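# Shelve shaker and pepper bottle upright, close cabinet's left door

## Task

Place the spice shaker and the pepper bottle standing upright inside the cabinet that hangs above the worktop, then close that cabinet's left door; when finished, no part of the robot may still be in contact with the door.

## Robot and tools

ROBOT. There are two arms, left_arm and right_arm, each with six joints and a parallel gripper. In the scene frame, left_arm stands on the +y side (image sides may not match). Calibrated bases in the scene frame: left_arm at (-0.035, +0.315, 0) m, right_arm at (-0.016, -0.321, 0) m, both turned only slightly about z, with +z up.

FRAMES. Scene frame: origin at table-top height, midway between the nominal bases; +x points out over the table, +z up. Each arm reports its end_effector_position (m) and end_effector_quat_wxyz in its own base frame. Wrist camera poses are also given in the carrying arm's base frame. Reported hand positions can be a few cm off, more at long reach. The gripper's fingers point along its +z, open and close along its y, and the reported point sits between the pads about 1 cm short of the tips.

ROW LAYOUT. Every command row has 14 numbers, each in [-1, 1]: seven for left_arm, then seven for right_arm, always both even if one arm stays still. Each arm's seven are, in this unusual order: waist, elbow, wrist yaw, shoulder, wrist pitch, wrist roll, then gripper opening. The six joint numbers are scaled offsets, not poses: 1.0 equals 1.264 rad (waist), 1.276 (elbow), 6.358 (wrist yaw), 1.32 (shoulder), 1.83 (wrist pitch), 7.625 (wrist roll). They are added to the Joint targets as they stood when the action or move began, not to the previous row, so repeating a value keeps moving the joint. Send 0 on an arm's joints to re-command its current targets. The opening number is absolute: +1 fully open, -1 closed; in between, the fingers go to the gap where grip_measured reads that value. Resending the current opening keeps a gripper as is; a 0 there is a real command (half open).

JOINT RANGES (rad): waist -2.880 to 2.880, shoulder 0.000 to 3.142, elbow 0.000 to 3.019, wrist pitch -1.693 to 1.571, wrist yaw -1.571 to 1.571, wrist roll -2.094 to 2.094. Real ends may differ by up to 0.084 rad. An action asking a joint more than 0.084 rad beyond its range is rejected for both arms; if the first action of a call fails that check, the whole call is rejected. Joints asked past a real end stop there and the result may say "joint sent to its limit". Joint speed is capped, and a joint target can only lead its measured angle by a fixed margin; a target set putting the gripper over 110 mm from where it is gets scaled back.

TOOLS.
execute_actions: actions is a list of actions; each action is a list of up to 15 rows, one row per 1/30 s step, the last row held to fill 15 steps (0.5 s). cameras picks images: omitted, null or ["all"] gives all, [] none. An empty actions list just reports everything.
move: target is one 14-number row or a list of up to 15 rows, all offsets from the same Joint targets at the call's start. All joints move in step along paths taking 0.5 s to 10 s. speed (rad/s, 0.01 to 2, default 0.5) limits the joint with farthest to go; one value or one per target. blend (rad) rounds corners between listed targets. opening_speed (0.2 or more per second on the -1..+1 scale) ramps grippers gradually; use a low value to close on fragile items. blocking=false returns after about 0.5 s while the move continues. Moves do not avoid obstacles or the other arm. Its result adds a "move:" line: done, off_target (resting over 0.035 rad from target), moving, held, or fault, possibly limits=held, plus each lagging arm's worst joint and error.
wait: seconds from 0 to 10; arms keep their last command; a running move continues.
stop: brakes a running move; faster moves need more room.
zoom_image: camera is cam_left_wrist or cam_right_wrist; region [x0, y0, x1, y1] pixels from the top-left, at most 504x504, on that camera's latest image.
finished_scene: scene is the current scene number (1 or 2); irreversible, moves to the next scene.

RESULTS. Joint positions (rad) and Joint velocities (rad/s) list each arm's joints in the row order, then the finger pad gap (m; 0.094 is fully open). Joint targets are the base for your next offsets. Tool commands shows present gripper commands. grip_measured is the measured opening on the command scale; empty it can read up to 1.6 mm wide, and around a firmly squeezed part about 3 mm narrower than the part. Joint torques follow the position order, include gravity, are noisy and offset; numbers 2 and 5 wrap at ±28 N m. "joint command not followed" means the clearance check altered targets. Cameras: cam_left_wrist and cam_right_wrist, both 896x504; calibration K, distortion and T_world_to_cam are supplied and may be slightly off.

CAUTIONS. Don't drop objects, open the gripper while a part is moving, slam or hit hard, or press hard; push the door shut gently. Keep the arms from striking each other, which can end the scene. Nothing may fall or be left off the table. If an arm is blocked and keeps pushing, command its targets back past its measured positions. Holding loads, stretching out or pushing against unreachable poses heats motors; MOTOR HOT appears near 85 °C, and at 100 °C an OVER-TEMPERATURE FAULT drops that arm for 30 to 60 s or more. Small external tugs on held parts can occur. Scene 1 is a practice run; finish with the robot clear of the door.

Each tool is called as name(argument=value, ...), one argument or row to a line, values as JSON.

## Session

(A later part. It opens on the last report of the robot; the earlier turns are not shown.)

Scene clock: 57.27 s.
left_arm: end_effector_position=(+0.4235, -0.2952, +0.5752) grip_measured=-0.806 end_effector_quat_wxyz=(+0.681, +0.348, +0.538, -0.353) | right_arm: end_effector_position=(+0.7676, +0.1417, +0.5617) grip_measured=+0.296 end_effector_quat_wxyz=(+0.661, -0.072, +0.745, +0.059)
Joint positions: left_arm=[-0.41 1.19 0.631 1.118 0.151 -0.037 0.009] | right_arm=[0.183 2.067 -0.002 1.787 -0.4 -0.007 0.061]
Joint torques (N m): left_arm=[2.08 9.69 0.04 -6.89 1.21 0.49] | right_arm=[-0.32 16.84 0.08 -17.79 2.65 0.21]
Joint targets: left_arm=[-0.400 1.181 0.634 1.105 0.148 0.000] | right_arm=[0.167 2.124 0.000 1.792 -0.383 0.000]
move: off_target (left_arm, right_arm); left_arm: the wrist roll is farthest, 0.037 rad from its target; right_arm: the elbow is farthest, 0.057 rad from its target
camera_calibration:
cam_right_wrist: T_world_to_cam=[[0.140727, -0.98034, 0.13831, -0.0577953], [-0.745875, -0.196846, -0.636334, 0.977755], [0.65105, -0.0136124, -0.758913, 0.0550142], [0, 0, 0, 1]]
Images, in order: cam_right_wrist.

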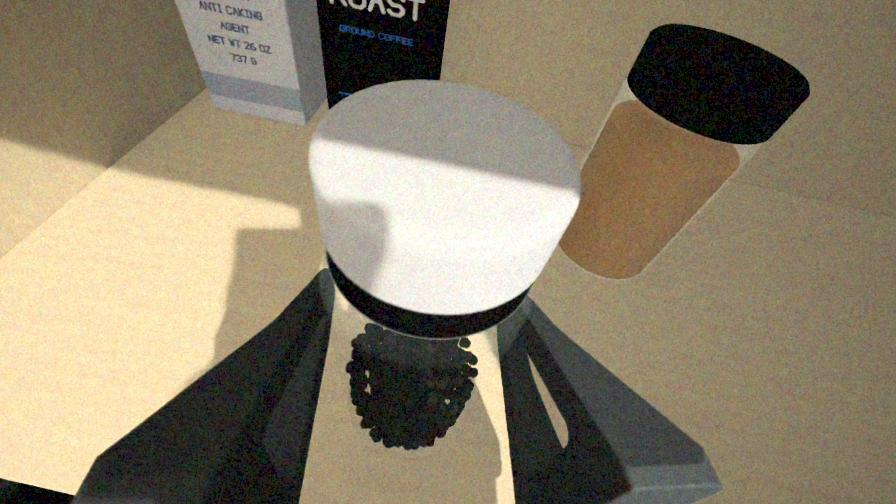

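move(
  target=[
    [0,0,0,0,0,0,-1.0, 0,-0.0353,0,-0.0250,0,0,0.3],
    [0,0,0,0,0,0,-1.0, 0,-0.2414,0,-0.1648,0.0240,0,0.3],
    [0,0,0,0,0,0,-1.0, 0,-0.3981,0,-0.3061,0.0311,0,0.3],
    [0,0,0,0,0,0,-1.0, 0.0894,-0.5721,0,-0.4985,0.0137,0,0.3],
  ],
  speed=[0.15,0.25,0.4,0.5],
  blend=[0.015,0.04,0.05,0],
)

Scene clock: 60.67 s.
left_arm: end_effector_position=(+0.4235, -0.2952, +0.5752) grip_measured=-0.806 end_effector_quat_wxyz=(+0.681, +0.348, +0.538, -0.353) | right_arm: end_effector_position=(+0.5195, +0.1435, +0.5749) grip_measured=+0.297 end_effector_quat_wxyz=(+0.666, -0.103, +0.733, +0.089)
Joint positions: left_arm=[-0.41 1.19 0.631 1.118 0.151 -0.037 0.009] | right_arm=[0.27 1.392 -0.002 1.137 -0.352 -0.007 0.061]
Joint torques (N m): left_arm=[2.02 9.68 0.03 -6.83 1.2 0.48] | right_arm=[1.08 11.59 0.04 -8.59 1.57 0.17]
Joint targets: left_arm=[-0.400 1.181 0.634 1.105 0.148 0.000] | right_arm=[0.280 1.394 0.000 1.134 -0.358 0.000]
move: off_target (left_arm); left_arm: the wrist roll is farthest, 0.037 rad from its target
camera_calibration:
cam_left_wrist: T_world_to_cam=[[-0.906411, -0.42061, 0.0388233, 0.222368], [-0.25509, 0.471814, -0.843991, 0.753798], [0.336674, -0.774906, -0.53495, 0.0613044], [0, 0, 0, 1]]
cam_right_wrist: T_world_to_cam=[[0.222263, -0.965264, 0.137348, -0.0669343], [-0.711485, -0.256894, -0.65406, 0.802325], [0.666625, 0.0476523, -0.743869, 0.201034], [0, 0, 0, 1]]

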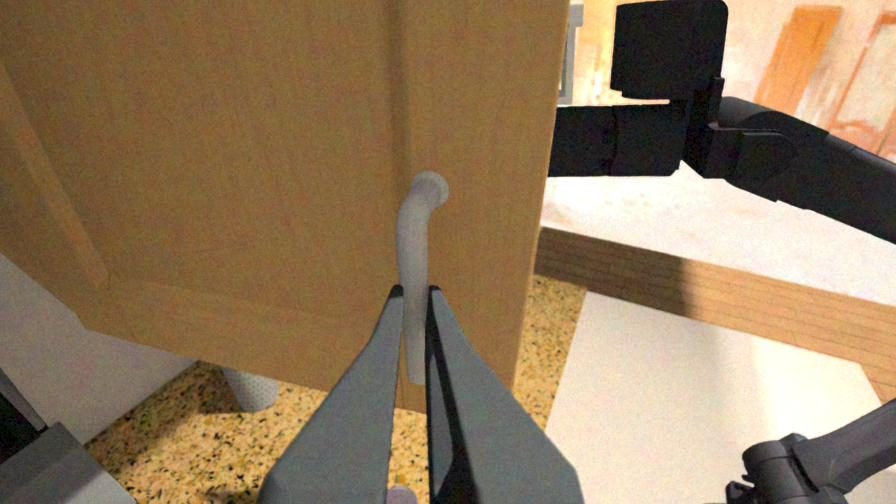

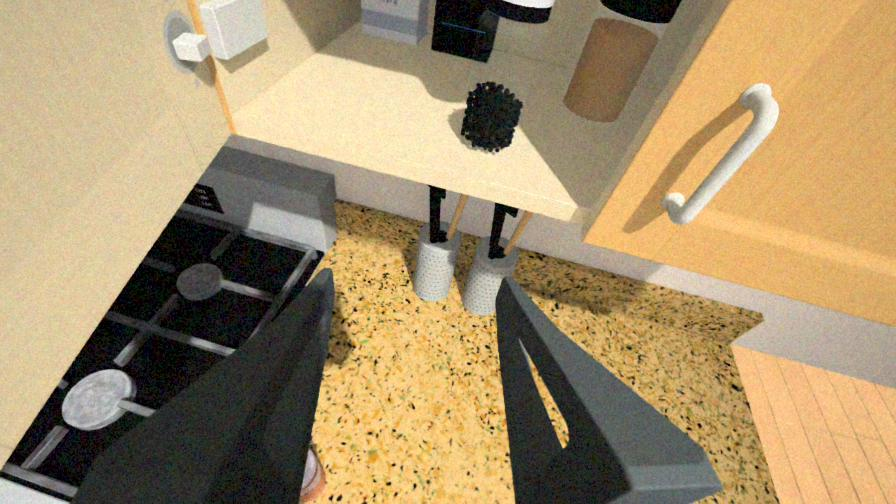

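move(
  target=[
    [0,0,0,0,0,0,-1.0, 0.0158,-0.7591,0,-0.1508,0.4071,0,1.0],
    [0,0,0,0,0,0,-1.0, 0.1725,-0.8307,0,0.4652,0.8885,0,1.0],
  ],
  speed=[0.9,0.8],
  blend=[0.06,0],
  opening_speed=1.5,
  cameras=["cam_right_wrist"],
)

Scene clock: 64.50 s.
left_arm: end_effector_position=(+0.4235, -0.2952, +0.5752) grip_measured=-0.806 end_effector_quat_wxyz=(+0.681, +0.348, +0.538, -0.353) | right_arm: end_effector_position=(+0.4066, +0.2129, +0.0787) grip_measured=+0.997 end_effector_quat_wxyz=(+0.633, -0.185, +0.736, +0.154)
Joint positions: left_arm=[-0.41 1.19 0.631 1.118 0.151 -0.037 0.009] | right_arm=[0.483 0.335 -0.002 1.737 1.249 -0.007 0.094]
Joint torques (N m): left_arm=[2.02 9.65 0.04 -6.71 1.2 0.48] | right_arm=[0.85 3.6 0.08 -7.59 2.37 0.22]
Joint targets: left_arm=[-0.400 1.181 0.634 1.105 0.148 0.000] | right_arm=[0.498 0.334 0.000 1.748 1.268 0.000]
move: off_target (left_arm); left_arm: the wrist roll is farthest, 0.037 rad from its target
camera_calibration:
cam_right_wrist: T_world_to_cam=[[0.427952, -0.892969, 0.139512, -0.00590927], [-0.672165, -0.417648, -0.611363, 0.43019], [0.604195, 0.167859, -0.778956, -0.0935322], [0, 0, 0, 1]]
Images, in order: cam_right_wrist.

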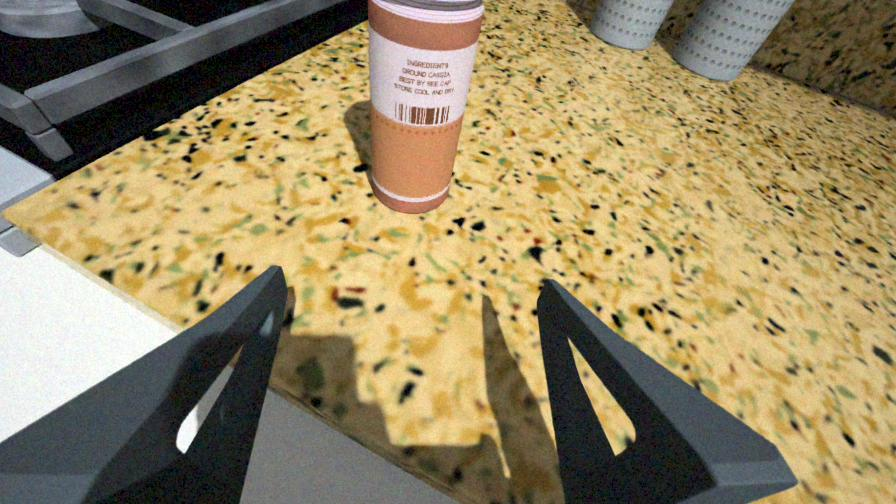

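move(
  target=[
    [0,0,0,0,0,0,-1.0, 0,0.0235,0,0,-0.0109,0,1.0],
    [0,0,0,0,0,0,-1.0, 0,0.2759,0,0.0985,-0.1180,0,1.0],
    [0,0,0,0,0,0,-1.0, 0,0.2759,0,0.0985,-0.1180,0,-0.25],
  ],
  speed=[0.2,0.25,0.2],
  blend=[0.01,0,0],
  opening_speed=0.75,
  cameras=["cam_right_wrist"],
)

Scene clock: 68.93 s.
left_arm: end_effector_position=(+0.4235, -0.2952, +0.5752) grip_measured=-0.806 end_effector_quat_wxyz=(+0.681, +0.348, +0.538, -0.353) | right_arm: end_effector_position=(+0.5091, +0.2673, +0.0813) grip_measured=+0.022 end_effector_quat_wxyz=(+0.635, -0.185, +0.734, +0.155)
Joint positions: left_arm=[-0.41 1.19 0.631 1.118 0.151 -0.037 0.009] | right_arm=[0.484 0.655 -0.002 1.86 1.059 -0.007 0.048]
Joint torques (N m): left_arm=[2.02 9.69 0.03 -6.71 1.2 0.48] | right_arm=[0.91 8.49 0.08 -11.63 1.66 0.11]
Joint targets: left_arm=[-0.400 1.181 0.634 1.105 0.148 0.000] | right_arm=[0.498 0.686 0.000 1.878 1.052 0.000]
move: off_target (left_arm); left_arm: the wrist roll is farthest, 0.037 rad from its target
camera_calibration:
cam_right_wrist: T_world_to_cam=[[0.42822, -0.892874, 0.139294, -0.00167091], [-0.66837, -0.416675, -0.616169, 0.52158], [0.608201, 0.170756, -0.775199, -0.165674], [0, 0, 0, 1]]
Images, in order: cam_right_wrist.

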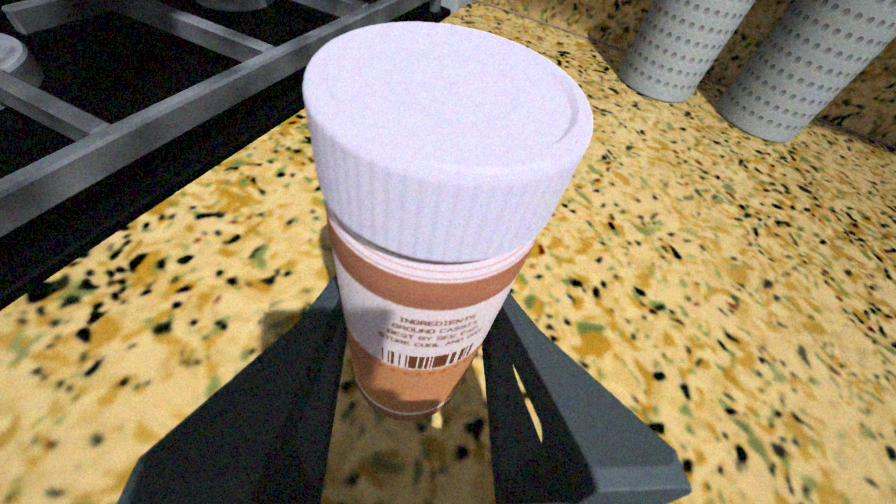

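move(
  target=[
    [0,0,0,0,0,0,-1.0, 0,0.0063,0,-0.0212,0,0,-0.25],
    [0,0,0,0,0,0,-1.0, -0.0459,0.0643,0,-0.4462,-0.3421,0,-0.25],
    [0,0,0,0,0,0,-1.0, -0.1551,0.2022,0,-0.4784,-0.4579,0,-0.25],
    [0,0,0,0,0,0,-1.0, -0.1551,0.8009,0,-0.3780,-0.7934,0,-0.25],
  ],
  speed=[0.2,0.55,0.45,0.6],
  blend=[0.01,0.06,0.06,0],
  cameras=["cam_right_wrist"],
)

Scene clock: 74.53 s.
left_arm: end_effector_position=(+0.4235, -0.2952, +0.5752) grip_measured=-0.806 end_effector_quat_wxyz=(+0.681, +0.348, +0.538, -0.353) | right_arm: end_effector_position=(+0.6081, +0.1966, +0.5697) grip_measured=+0.022 end_effector_quat_wxyz=(+0.642, -0.122, +0.751, +0.099)
Joint positions: left_arm=[-0.41 1.19 0.631 1.118 0.151 -0.037 0.009] | right_arm=[0.313 1.649 -0.001 1.403 -0.403 -0.007 0.048]
Joint torques (N m): left_arm=[2.02 9.69 0.02 -6.71 1.24 0.49] | right_arm=[-0.67 17.03 0.01 -14.04 1.91 0.16]
Joint targets: left_arm=[-0.400 1.181 0.634 1.105 0.148 0.000] | right_arm=[0.302 1.708 0.000 1.379 -0.400 0.000]
move: off_target (left_arm, right_arm); left_arm: the wrist roll is farthest, 0.037 rad from its target; right_arm: the elbow is farthest, 0.059 rad from its target
camera_calibration:
cam_right_wrist: T_world_to_cam=[[0.270787, -0.952482, 0.139476, -0.0678763], [-0.735995, -0.298237, -0.607755, 0.872262], [0.620472, 0.061918, -0.78178, 0.18242], [0, 0, 0, 1]]
Images, in order: cam_right_wrist.

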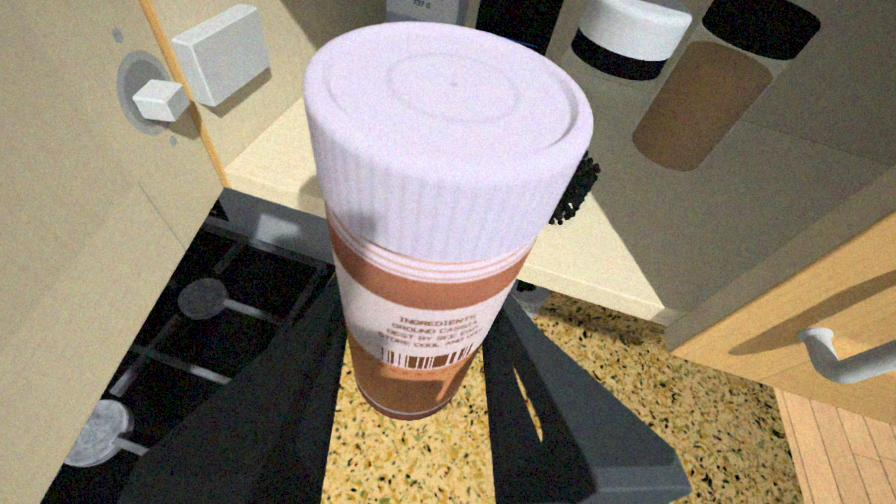

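move(
  target=[
    [0,0,0,0,0,0,-1.0, 0,0.0141,0,0.0152,0,0,-0.25],
    [0,0,0,0,0,0,-1.0, 0,0.2610,0,0.2303,-0.0098,0,-0.25],
    [0,0,0,0,0,0,-1.0, 0,0.3668,0,0.3194,-0.0195,0,-0.25],
  ],
  speed=[0.15,0.26,0.16],
  blend=[0.005,0.02,0],
  cameras=["cam_right_wrist"],
)

Scene clock: 78.63 s.
left_arm: end_effector_position=(+0.4235, -0.2952, +0.5752) grip_measured=-0.806 end_effector_quat_wxyz=(+0.681, +0.348, +0.538, -0.353) | right_arm: end_effector_position=(+0.7415, +0.2398, +0.5705) grip_measured=+0.022 end_effector_quat_wxyz=(+0.654, -0.120, +0.740, +0.101)
Joint positions: left_arm=[-0.41 1.19 0.631 1.118 0.151 -0.037 0.009] | right_arm=[0.313 2.102 -0.001 1.793 -0.435 -0.007 0.048]
Joint torques (N m): left_arm=[1.96 9.68 0.04 -6.77 1.2 0.48] | right_arm=[-0.73 18.18 0.04 -18.08 2.06 0.15]
Joint targets: left_arm=[-0.400 1.181 0.634 1.105 0.148 0.000] | right_arm=[0.302 2.176 0.000 1.801 -0.436 0.000]
move: off_target (left_arm, right_arm); left_arm: the wrist roll is farthest, 0.037 rad from its target; right_arm: the elbow is farthest, 0.074 rad from its target
camera_calibration:
cam_right_wrist: T_world_to_cam=[[0.266603, -0.953836, 0.138272, -0.0588535], [-0.717314, -0.292187, -0.632525, 0.982659], [0.643727, 0.0694485, -0.762098, 0.0673333], [0, 0, 0, 1]]
Images, in order: cam_right_wrist.

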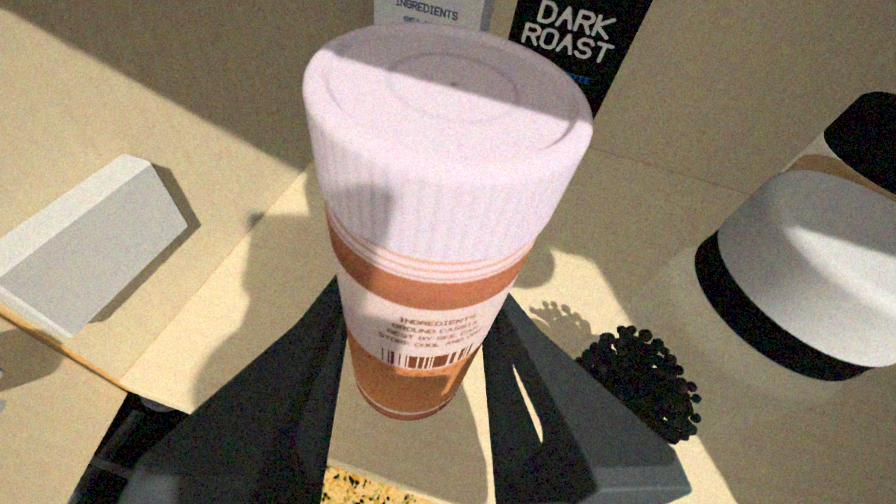

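move(
  target=[0,0,0,0,0,0,-1.0, 0,0,0,0.0160,0,0,-0.25],
  speed=0.08,
  cameras=[],
)

Scene clock: 79.90 s.
left_arm: end_effector_position=(+0.4235, -0.2952, +0.5752) grip_measured=-0.806 end_effector_quat_wxyz=(+0.681, +0.348, +0.538, -0.353) | right_arm: end_effector_position=(+0.7504, +0.2427, +0.5555) grip_measured=+0.022 end_effector_quat_wxyz=(+0.647, -0.121, +0.747, +0.100)
Joint positions: left_arm=[-0.41 1.19 0.631 1.118 0.151 -0.037 0.009] | right_arm=[0.313 2.105 -0.001 1.815 -0.435 -0.007 0.048]
Joint torques (N m): left_arm=[2.08 9.72 0.04 -6.77 1.2 0.49] | right_arm=[-0.32 17.92 0.02 -18.32 2 0.18]
Joint targets: left_arm=[-0.400 1.181 0.634 1.105 0.148 0.000] | right_arm=[0.302 2.176 0.000 1.821 -0.436 0.000]
move: off_target (left_arm, right_arm); left_arm: the wrist roll is farthest, 0.037 rad from its target; right_arm: the elbow is farthest, 0.071 rad from its target

move(
  target=[0,0,0,0,0,0,-1.0, 0,0,0,0.0091,0,0,-0.25],
  speed=0.06,
  cameras=[],
)

Scene clock: 80.80 s.
left_arm: end_effector_position=(+0.4235, -0.2952, +0.5752) grip_measured=-0.806 end_effector_quat_wxyz=(+0.681, +0.348, +0.538, -0.353) | right_arm: end_effector_position=(+0.7523, +0.2433, +0.5526) grip_measured=+0.022 end_effector_quat_wxyz=(+0.645, -0.121, +0.748, +0.100)
Joint positions: left_arm=[-0.41 1.19 0.631 1.118 0.151 -0.037 0.009] | right_arm=[0.313 2.107 -0.001 1.82 -0.435 -0.007 0.048]
Joint torques (N m): left_arm=[2.08 9.68 0.04 -6.71 1.21 0.49] | right_arm=[-0.21 17.66 0.01 -17.85 1.78 0.21]
Joint targets: left_arm=[-0.400 1.181 0.634 1.105 0.148 0.000] | right_arm=[0.302 2.176 0.000 1.833 -0.436 0.000]
move: off_target (left_arm, right_arm); left_arm: the wrist roll is farthest, 0.037 rad from its target; right_arm: the elbow is farthest, 0.069 rad from its target

move(
  target=[0,0,0,0,0,0,-1.0, 0,0,0,0.0061,0,0,-0.25],
  speed=0.06,
  cameras=["cam_right_wrist"],
)

Scene clock: 81.60 s.
left_arm: end_effector_position=(+0.4235, -0.2952, +0.5752) grip_measured=-0.806 end_effector_quat_wxyz=(+0.681, +0.348, +0.538, -0.353) | right_arm: end_effector_position=(+0.7534, +0.2437, +0.5523) grip_measured=+0.022 end_effector_quat_wxyz=(+0.645, -0.121, +0.748, +0.100)
Joint positions: left_arm=[-0.41 1.19 0.631 1.118 0.151 -0.037 0.009] | right_arm=[0.313 2.111 -0.001 1.823 -0.435 -0.007 0.048]
Joint torques (N m): left_arm=[2.02 9.66 0.03 -6.83 1.21 0.49] | right_arm=[-0.26 17.37 0.03 -17.38 1.78 0.16]
Joint targets: left_arm=[-0.400 1.181 0.634 1.105 0.148 0.000] | right_arm=[0.302 2.176 0.000 1.841 -0.436 0.000]
move: off_target (left_arm, right_arm); left_arm: the wrist roll is farthest, 0.037 rad from its target; right_arm: the elbow is farthest, 0.065 rad from its target
camera_calibration:
cam_right_wrist: T_world_to_cam=[[0.269523, -0.952891, 0.139128, -0.0587377], [-0.730447, -0.29644, -0.615281, 0.982201], [0.627539, 0.0642064, -0.775933, 0.0666636], [0, 0, 0, 1]]
Images, in order: cam_right_wrist.

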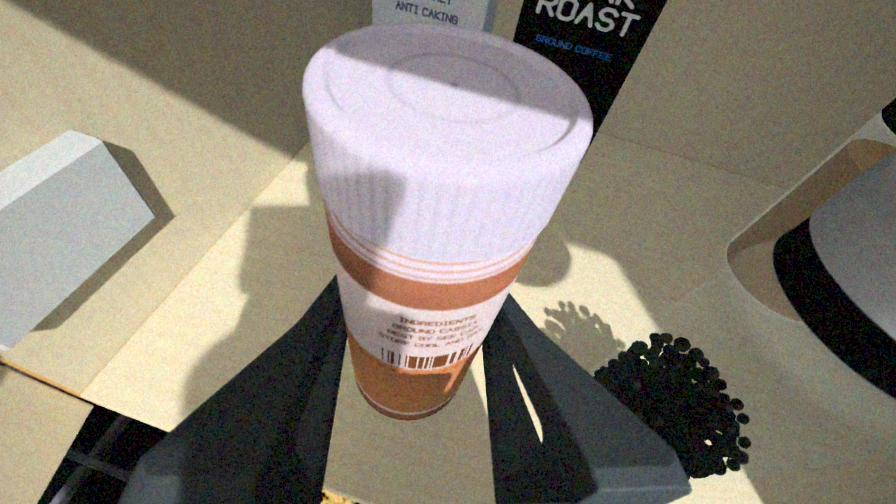

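move(
  target=[0,0,0,0,0,0,-1.0, 0,0,0,-0.0061,0,0,0.3],
  speed=0.05,
  opening_speed=0.9,
  cameras=["cam_right_wrist"],
)

Scene clock: 82.83 s.
left_arm: end_effector_position=(+0.4235, -0.2952, +0.5752) grip_measured=-0.806 end_effector_quat_wxyz=(+0.681, +0.348, +0.538, -0.353) | right_arm: end_effector_position=(+0.7530, +0.2436, +0.5553) grip_measured=+0.296 end_effector_quat_wxyz=(+0.647, -0.121, +0.746, +0.100)
Joint positions: left_arm=[-0.41 1.19 0.631 1.118 0.151 -0.037 0.009] | right_arm=[0.313 2.116 -0.001 1.823 -0.435 -0.007 0.061]
Joint torques (N m): left_arm=[2.02 9.7 0.02 -6.71 1.22 0.48] | right_arm=[-0.97 17.16 0.01 -18.32 1.92 0.22]
Motor temperatures (°C): left_arm=[27 35 24 32 26 24 27] | right_arm=[23 37 26 28 26 22 26]
Joint targets: left_arm=[-0.400 1.181 0.634 1.105 0.148 0.000] | right_arm=[0.302 2.176 0.000 1.833 -0.436 0.000]
move: off_target (left_arm, right_arm); left_arm: the wrist roll is farthest, 0.037 rad from its target; right_arm: the elbow is farthest, 0.060 rad from its target
camera_calibration:
cam_right_wrist: T_world_to_cam=[[0.268867, -0.953103, 0.138942, -0.0585226], [-0.727535, -0.295497, -0.619172, 0.983512], [0.631192, 0.0653895, -0.772865, 0.0644898], [0, 0, 0, 1]]
Images, in order: cam_right_wrist.

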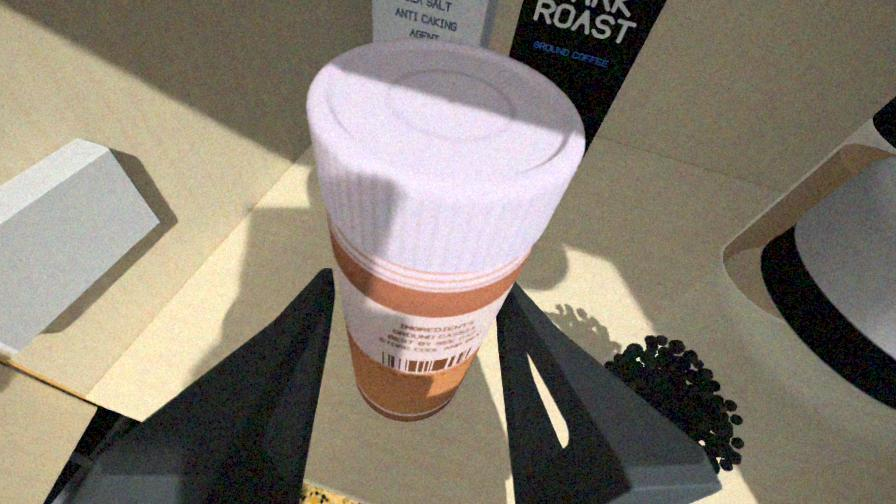

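move(
  target=[
    [0,0,0,0,0,0,-1.0, 0,-0.0392,0,-0.0265,0,0,0.3],
    [0,0,0,0,0,0,-1.0, 0,-0.2367,0,-0.1553,0.0459,0,0.3],
    [0,0,0,0,0,0,-1.0, 0,-0.4232,0,-0.3182,0.0628,0,0.3],
    [0,0,0,0,0,0,-1.0, 0,-0.6129,0,-0.5295,0.0426,0,0.3],
  ],
  speed=[0.15,0.25,0.4,0.5],
  blend=[0.015,0.04,0.05,0],
  cameras=["cam_right_wrist"],
)

Scene clock: 86.80 s.
left_arm: end_effector_position=(+0.4235, -0.2952, +0.5752) grip_measured=-0.806 end_effector_quat_wxyz=(+0.681, +0.348, +0.538, -0.353) | right_arm: end_effector_position=(+0.5125, +0.1657, +0.5753) grip_measured=+0.297 end_effector_quat_wxyz=(+0.664, -0.118, +0.731, +0.103)
Joint positions: left_arm=[-0.41 1.19 0.631 1.118 0.151 -0.037 0.009] | right_arm=[0.313 1.392 -0.001 1.137 -0.352 -0.007 0.061]
Joint torques (N m): left_arm=[1.96 9.68 0.04 -6.65 1.2 0.48] | right_arm=[-1.14 11.62 -0.01 -8.76 1.63 0.17]
Joint targets: left_arm=[-0.400 1.181 0.634 1.105 0.148 0.000] | right_arm=[0.302 1.394 0.000 1.134 -0.358 0.000]
move: off_target (left_arm); left_arm: the wrist roll is farthest, 0.037 rad from its target
camera_calibration:
cam_right_wrist: T_world_to_cam=[[0.262806, -0.955066, 0.137048, -0.0663423], [-0.699561, -0.286438, -0.654651, 0.802424], [0.66449, 0.0761724, -0.743404, 0.201034], [0, 0, 0, 1]]
Images, in order: cam_right_wrist.

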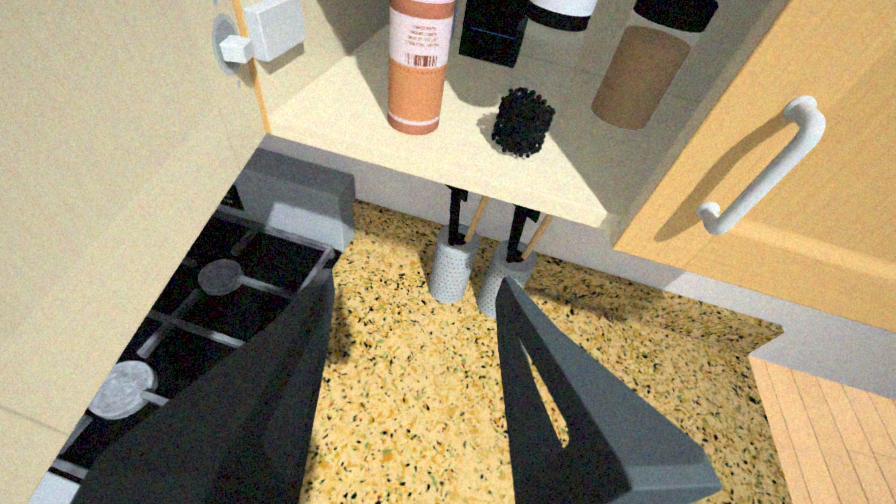

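move(
  target=[
    [0,0,0,0,0,0,-1,-0.6345,-0.1881,0,-0.2432,-0.0448,0,0.3],
    [-0.1883,0.1223,-0.0494,0.1288,0.0393,0,-1,-0.6345,-0.1881,0,-0.2432,-0.0448,0,0.3],
    [-0.2595,0.2422,-0.0769,0.2576,0.0596,0,-1,-0.6345,-0.1881,0,-0.2432,-0.0448,0,0.3],
    [-0.2848,0.4060,-0.0955,0.4038,0.0623,0,-1,-0.6345,-0.1881,0,-0.2432,-0.0448,0,0.3],
    [-0.2769,0.6121,-0.1079,0.5621,0.0366,0,-1,-0.6345,-0.1881,0,-0.2432,-0.0448,0,0.3],
    [-0.2555,0.7677,-0.1101,0.6749,0.0015,0,-1,-0.6345,-0.1881,0,-0.2432,-0.0448,0,0.3],
    [-0.2413,0.8715,-0.1115,0.7500,-0.0219,0,-1,-0.6345,-0.1881,0,-0.2432,-0.0448,0,0.3],
  ],
  speed=[0.8,0.35,0.35,0.35,0.35,0.3,0.15],
  blend=[0.06,0.06,0.06,0.06,0.06,0.06,0],
  cameras=["cam_left_wrist"],
)

Scene clock: 95.07 s.
left_arm: end_effector_position=(+0.6447, -0.5532, +0.5832) grip_measured=-0.985 end_effector_quat_wxyz=(+0.751, +0.183, +0.578, -0.263) | right_arm: end_effector_position=(+0.3708, -0.1966, +0.5536) grip_measured=+0.297 end_effector_quat_wxyz=(+0.650, +0.176, +0.720, -0.164)
Joint positions: left_arm=[-0.724 2.167 -0.077 1.987 0.089 -0.008 0.001] | right_arm=[-0.486 1.153 0 0.822 -0.432 -0.007 0.061]
Joint torques (N m): left_arm=[2.9 21.56 0.11 -9.7 2.24 0.22] | right_arm=[-0.79 11.33 -0.04 -3.6 1.62 0.16]
Joint targets: left_arm=[-0.705 2.293 -0.075 2.095 0.108 0.000] | right_arm=[-0.500 1.154 0.000 0.814 -0.440 0.000]
move: off_target (left_arm); left_arm: the elbow is farthest, 0.126 rad from its target
camera_calibration:
cam_left_wrist: T_world_to_cam=[[-0.684592, -0.713052, 0.151293, -0.0562996], [-0.416414, 0.212217, -0.884061, 0.922471], [0.598275, -0.668222, -0.442207, -0.372528], [0, 0, 0, 1]]
Images, in order: cam_left_wrist.

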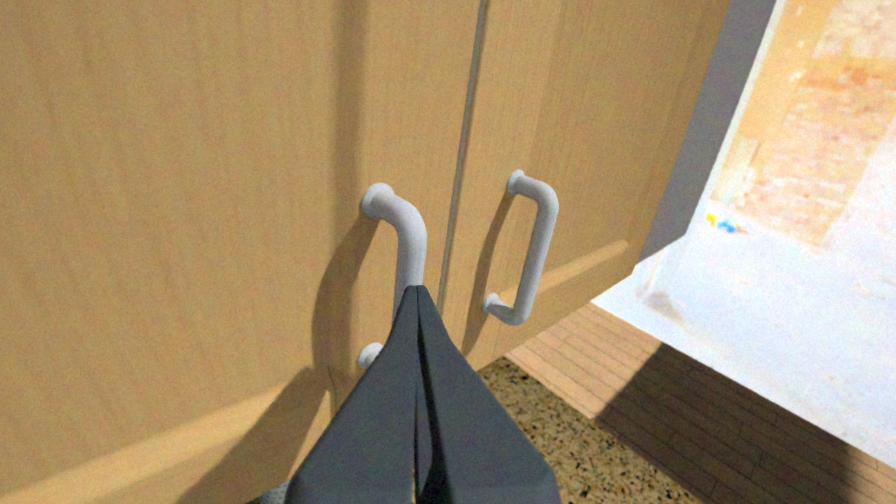

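zoom_image(
  camera="cam_left_wrist",
  region=[330, 120, 650, 400],
)

zoom_image(
  camera="cam_left_wrist",
  region=[400, 0, 600, 120],
)

Scaled by 1.575 from the camera's 896x504 image, which has a finer 1280x720 frame.

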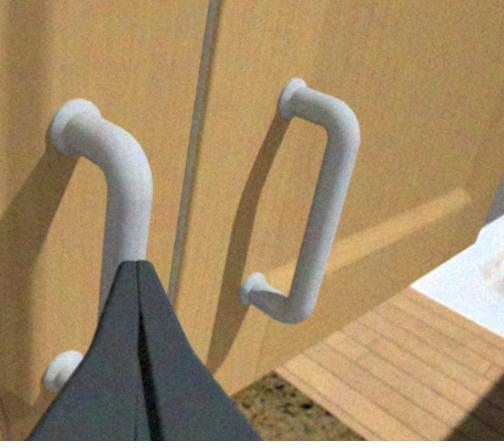

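Scaled by 2.520 from the camera's 896x504 image, which has a finer 1280x720 frame.

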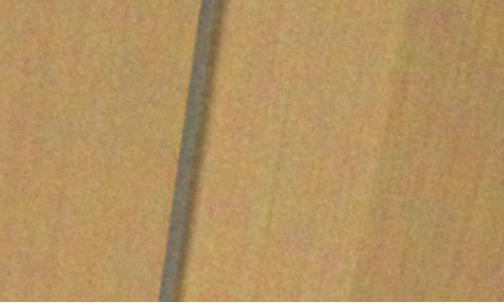

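move(
  target=[0,-0.4545,0,-0.2576,0.1366,0,-1,0,0,0,0,0,0,0.3],
  speed=0.45,
  cameras=["cam_left_wrist"],
)

Scene clock: 100.20 s.
left_arm: end_effector_position=(+0.5972, -0.4972, +0.5475) grip_measured=-0.985 end_effector_quat_wxyz=(+0.762, +0.175, +0.566, -0.262) | right_arm: end_effector_position=(+0.3708, -0.1966, +0.5536) grip_measured=+0.297 end_effector_quat_wxyz=(+0.650, +0.176, +0.720, -0.164)
Joint positions: left_arm=[-0.711 1.724 -0.076 1.763 0.344 -0.008 0.001] | right_arm=[-0.486 1.153 0 0.822 -0.432 -0.007 0.061]
Joint torques (N m): left_arm=[1.49 9.66 0.04 -15.15 1.95 0.22] | right_arm=[-0.21 11.38 -0.04 -3.6 1.4 0.22]
Joint targets: left_arm=[-0.706 1.713 -0.075 1.755 0.358 0.000] | right_arm=[-0.500 1.154 0.000 0.814 -0.440 0.000]
move: done
camera_calibration:
cam_left_wrist: T_world_to_cam=[[-0.679875, -0.717966, 0.149315, -0.0477385], [-0.394764, 0.186728, -0.899608, 0.842197], [0.618007, -0.670565, -0.410378, -0.352807], [0, 0, 0, 1]]
Images, in order: cam_left_wrist.

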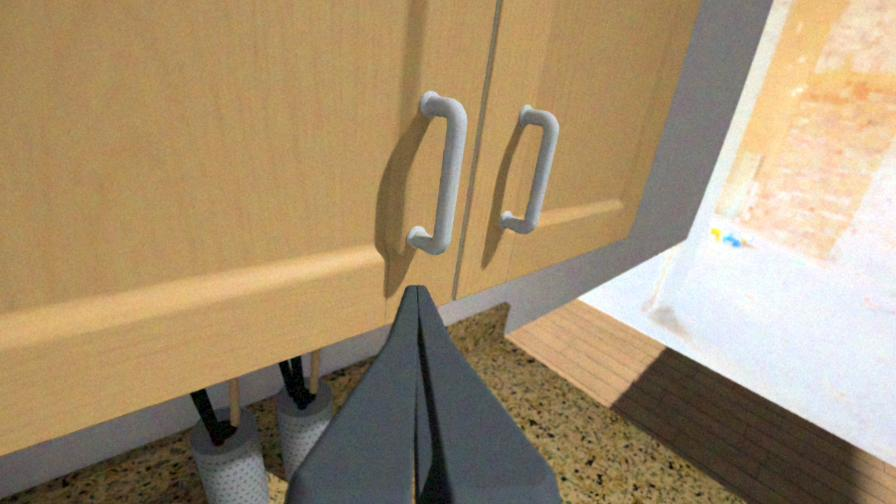

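zoom_image(
  camera="cam_left_wrist",
  region=[370, 210, 570, 350],
)

zoom_image(
  camera="cam_left_wrist",
  region=[420, 0, 580, 100],
)

Scaled by 2.520 from the camera's 896x504 image, which has a finer 1280x720 frame.

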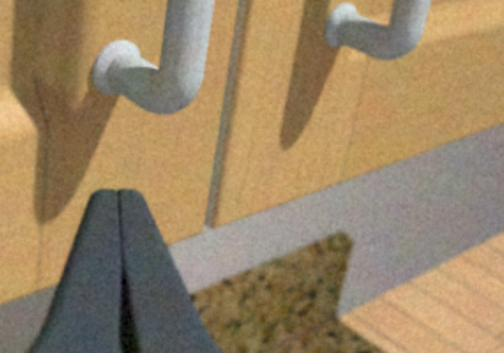

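Scaled by 3.150 from the camera's 896x504 image, which has a finer 1280x720 frame.

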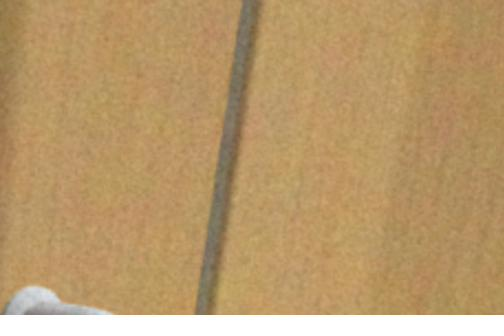

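finished_scene(
  scene=2,
)

The scene is finished: the task was done.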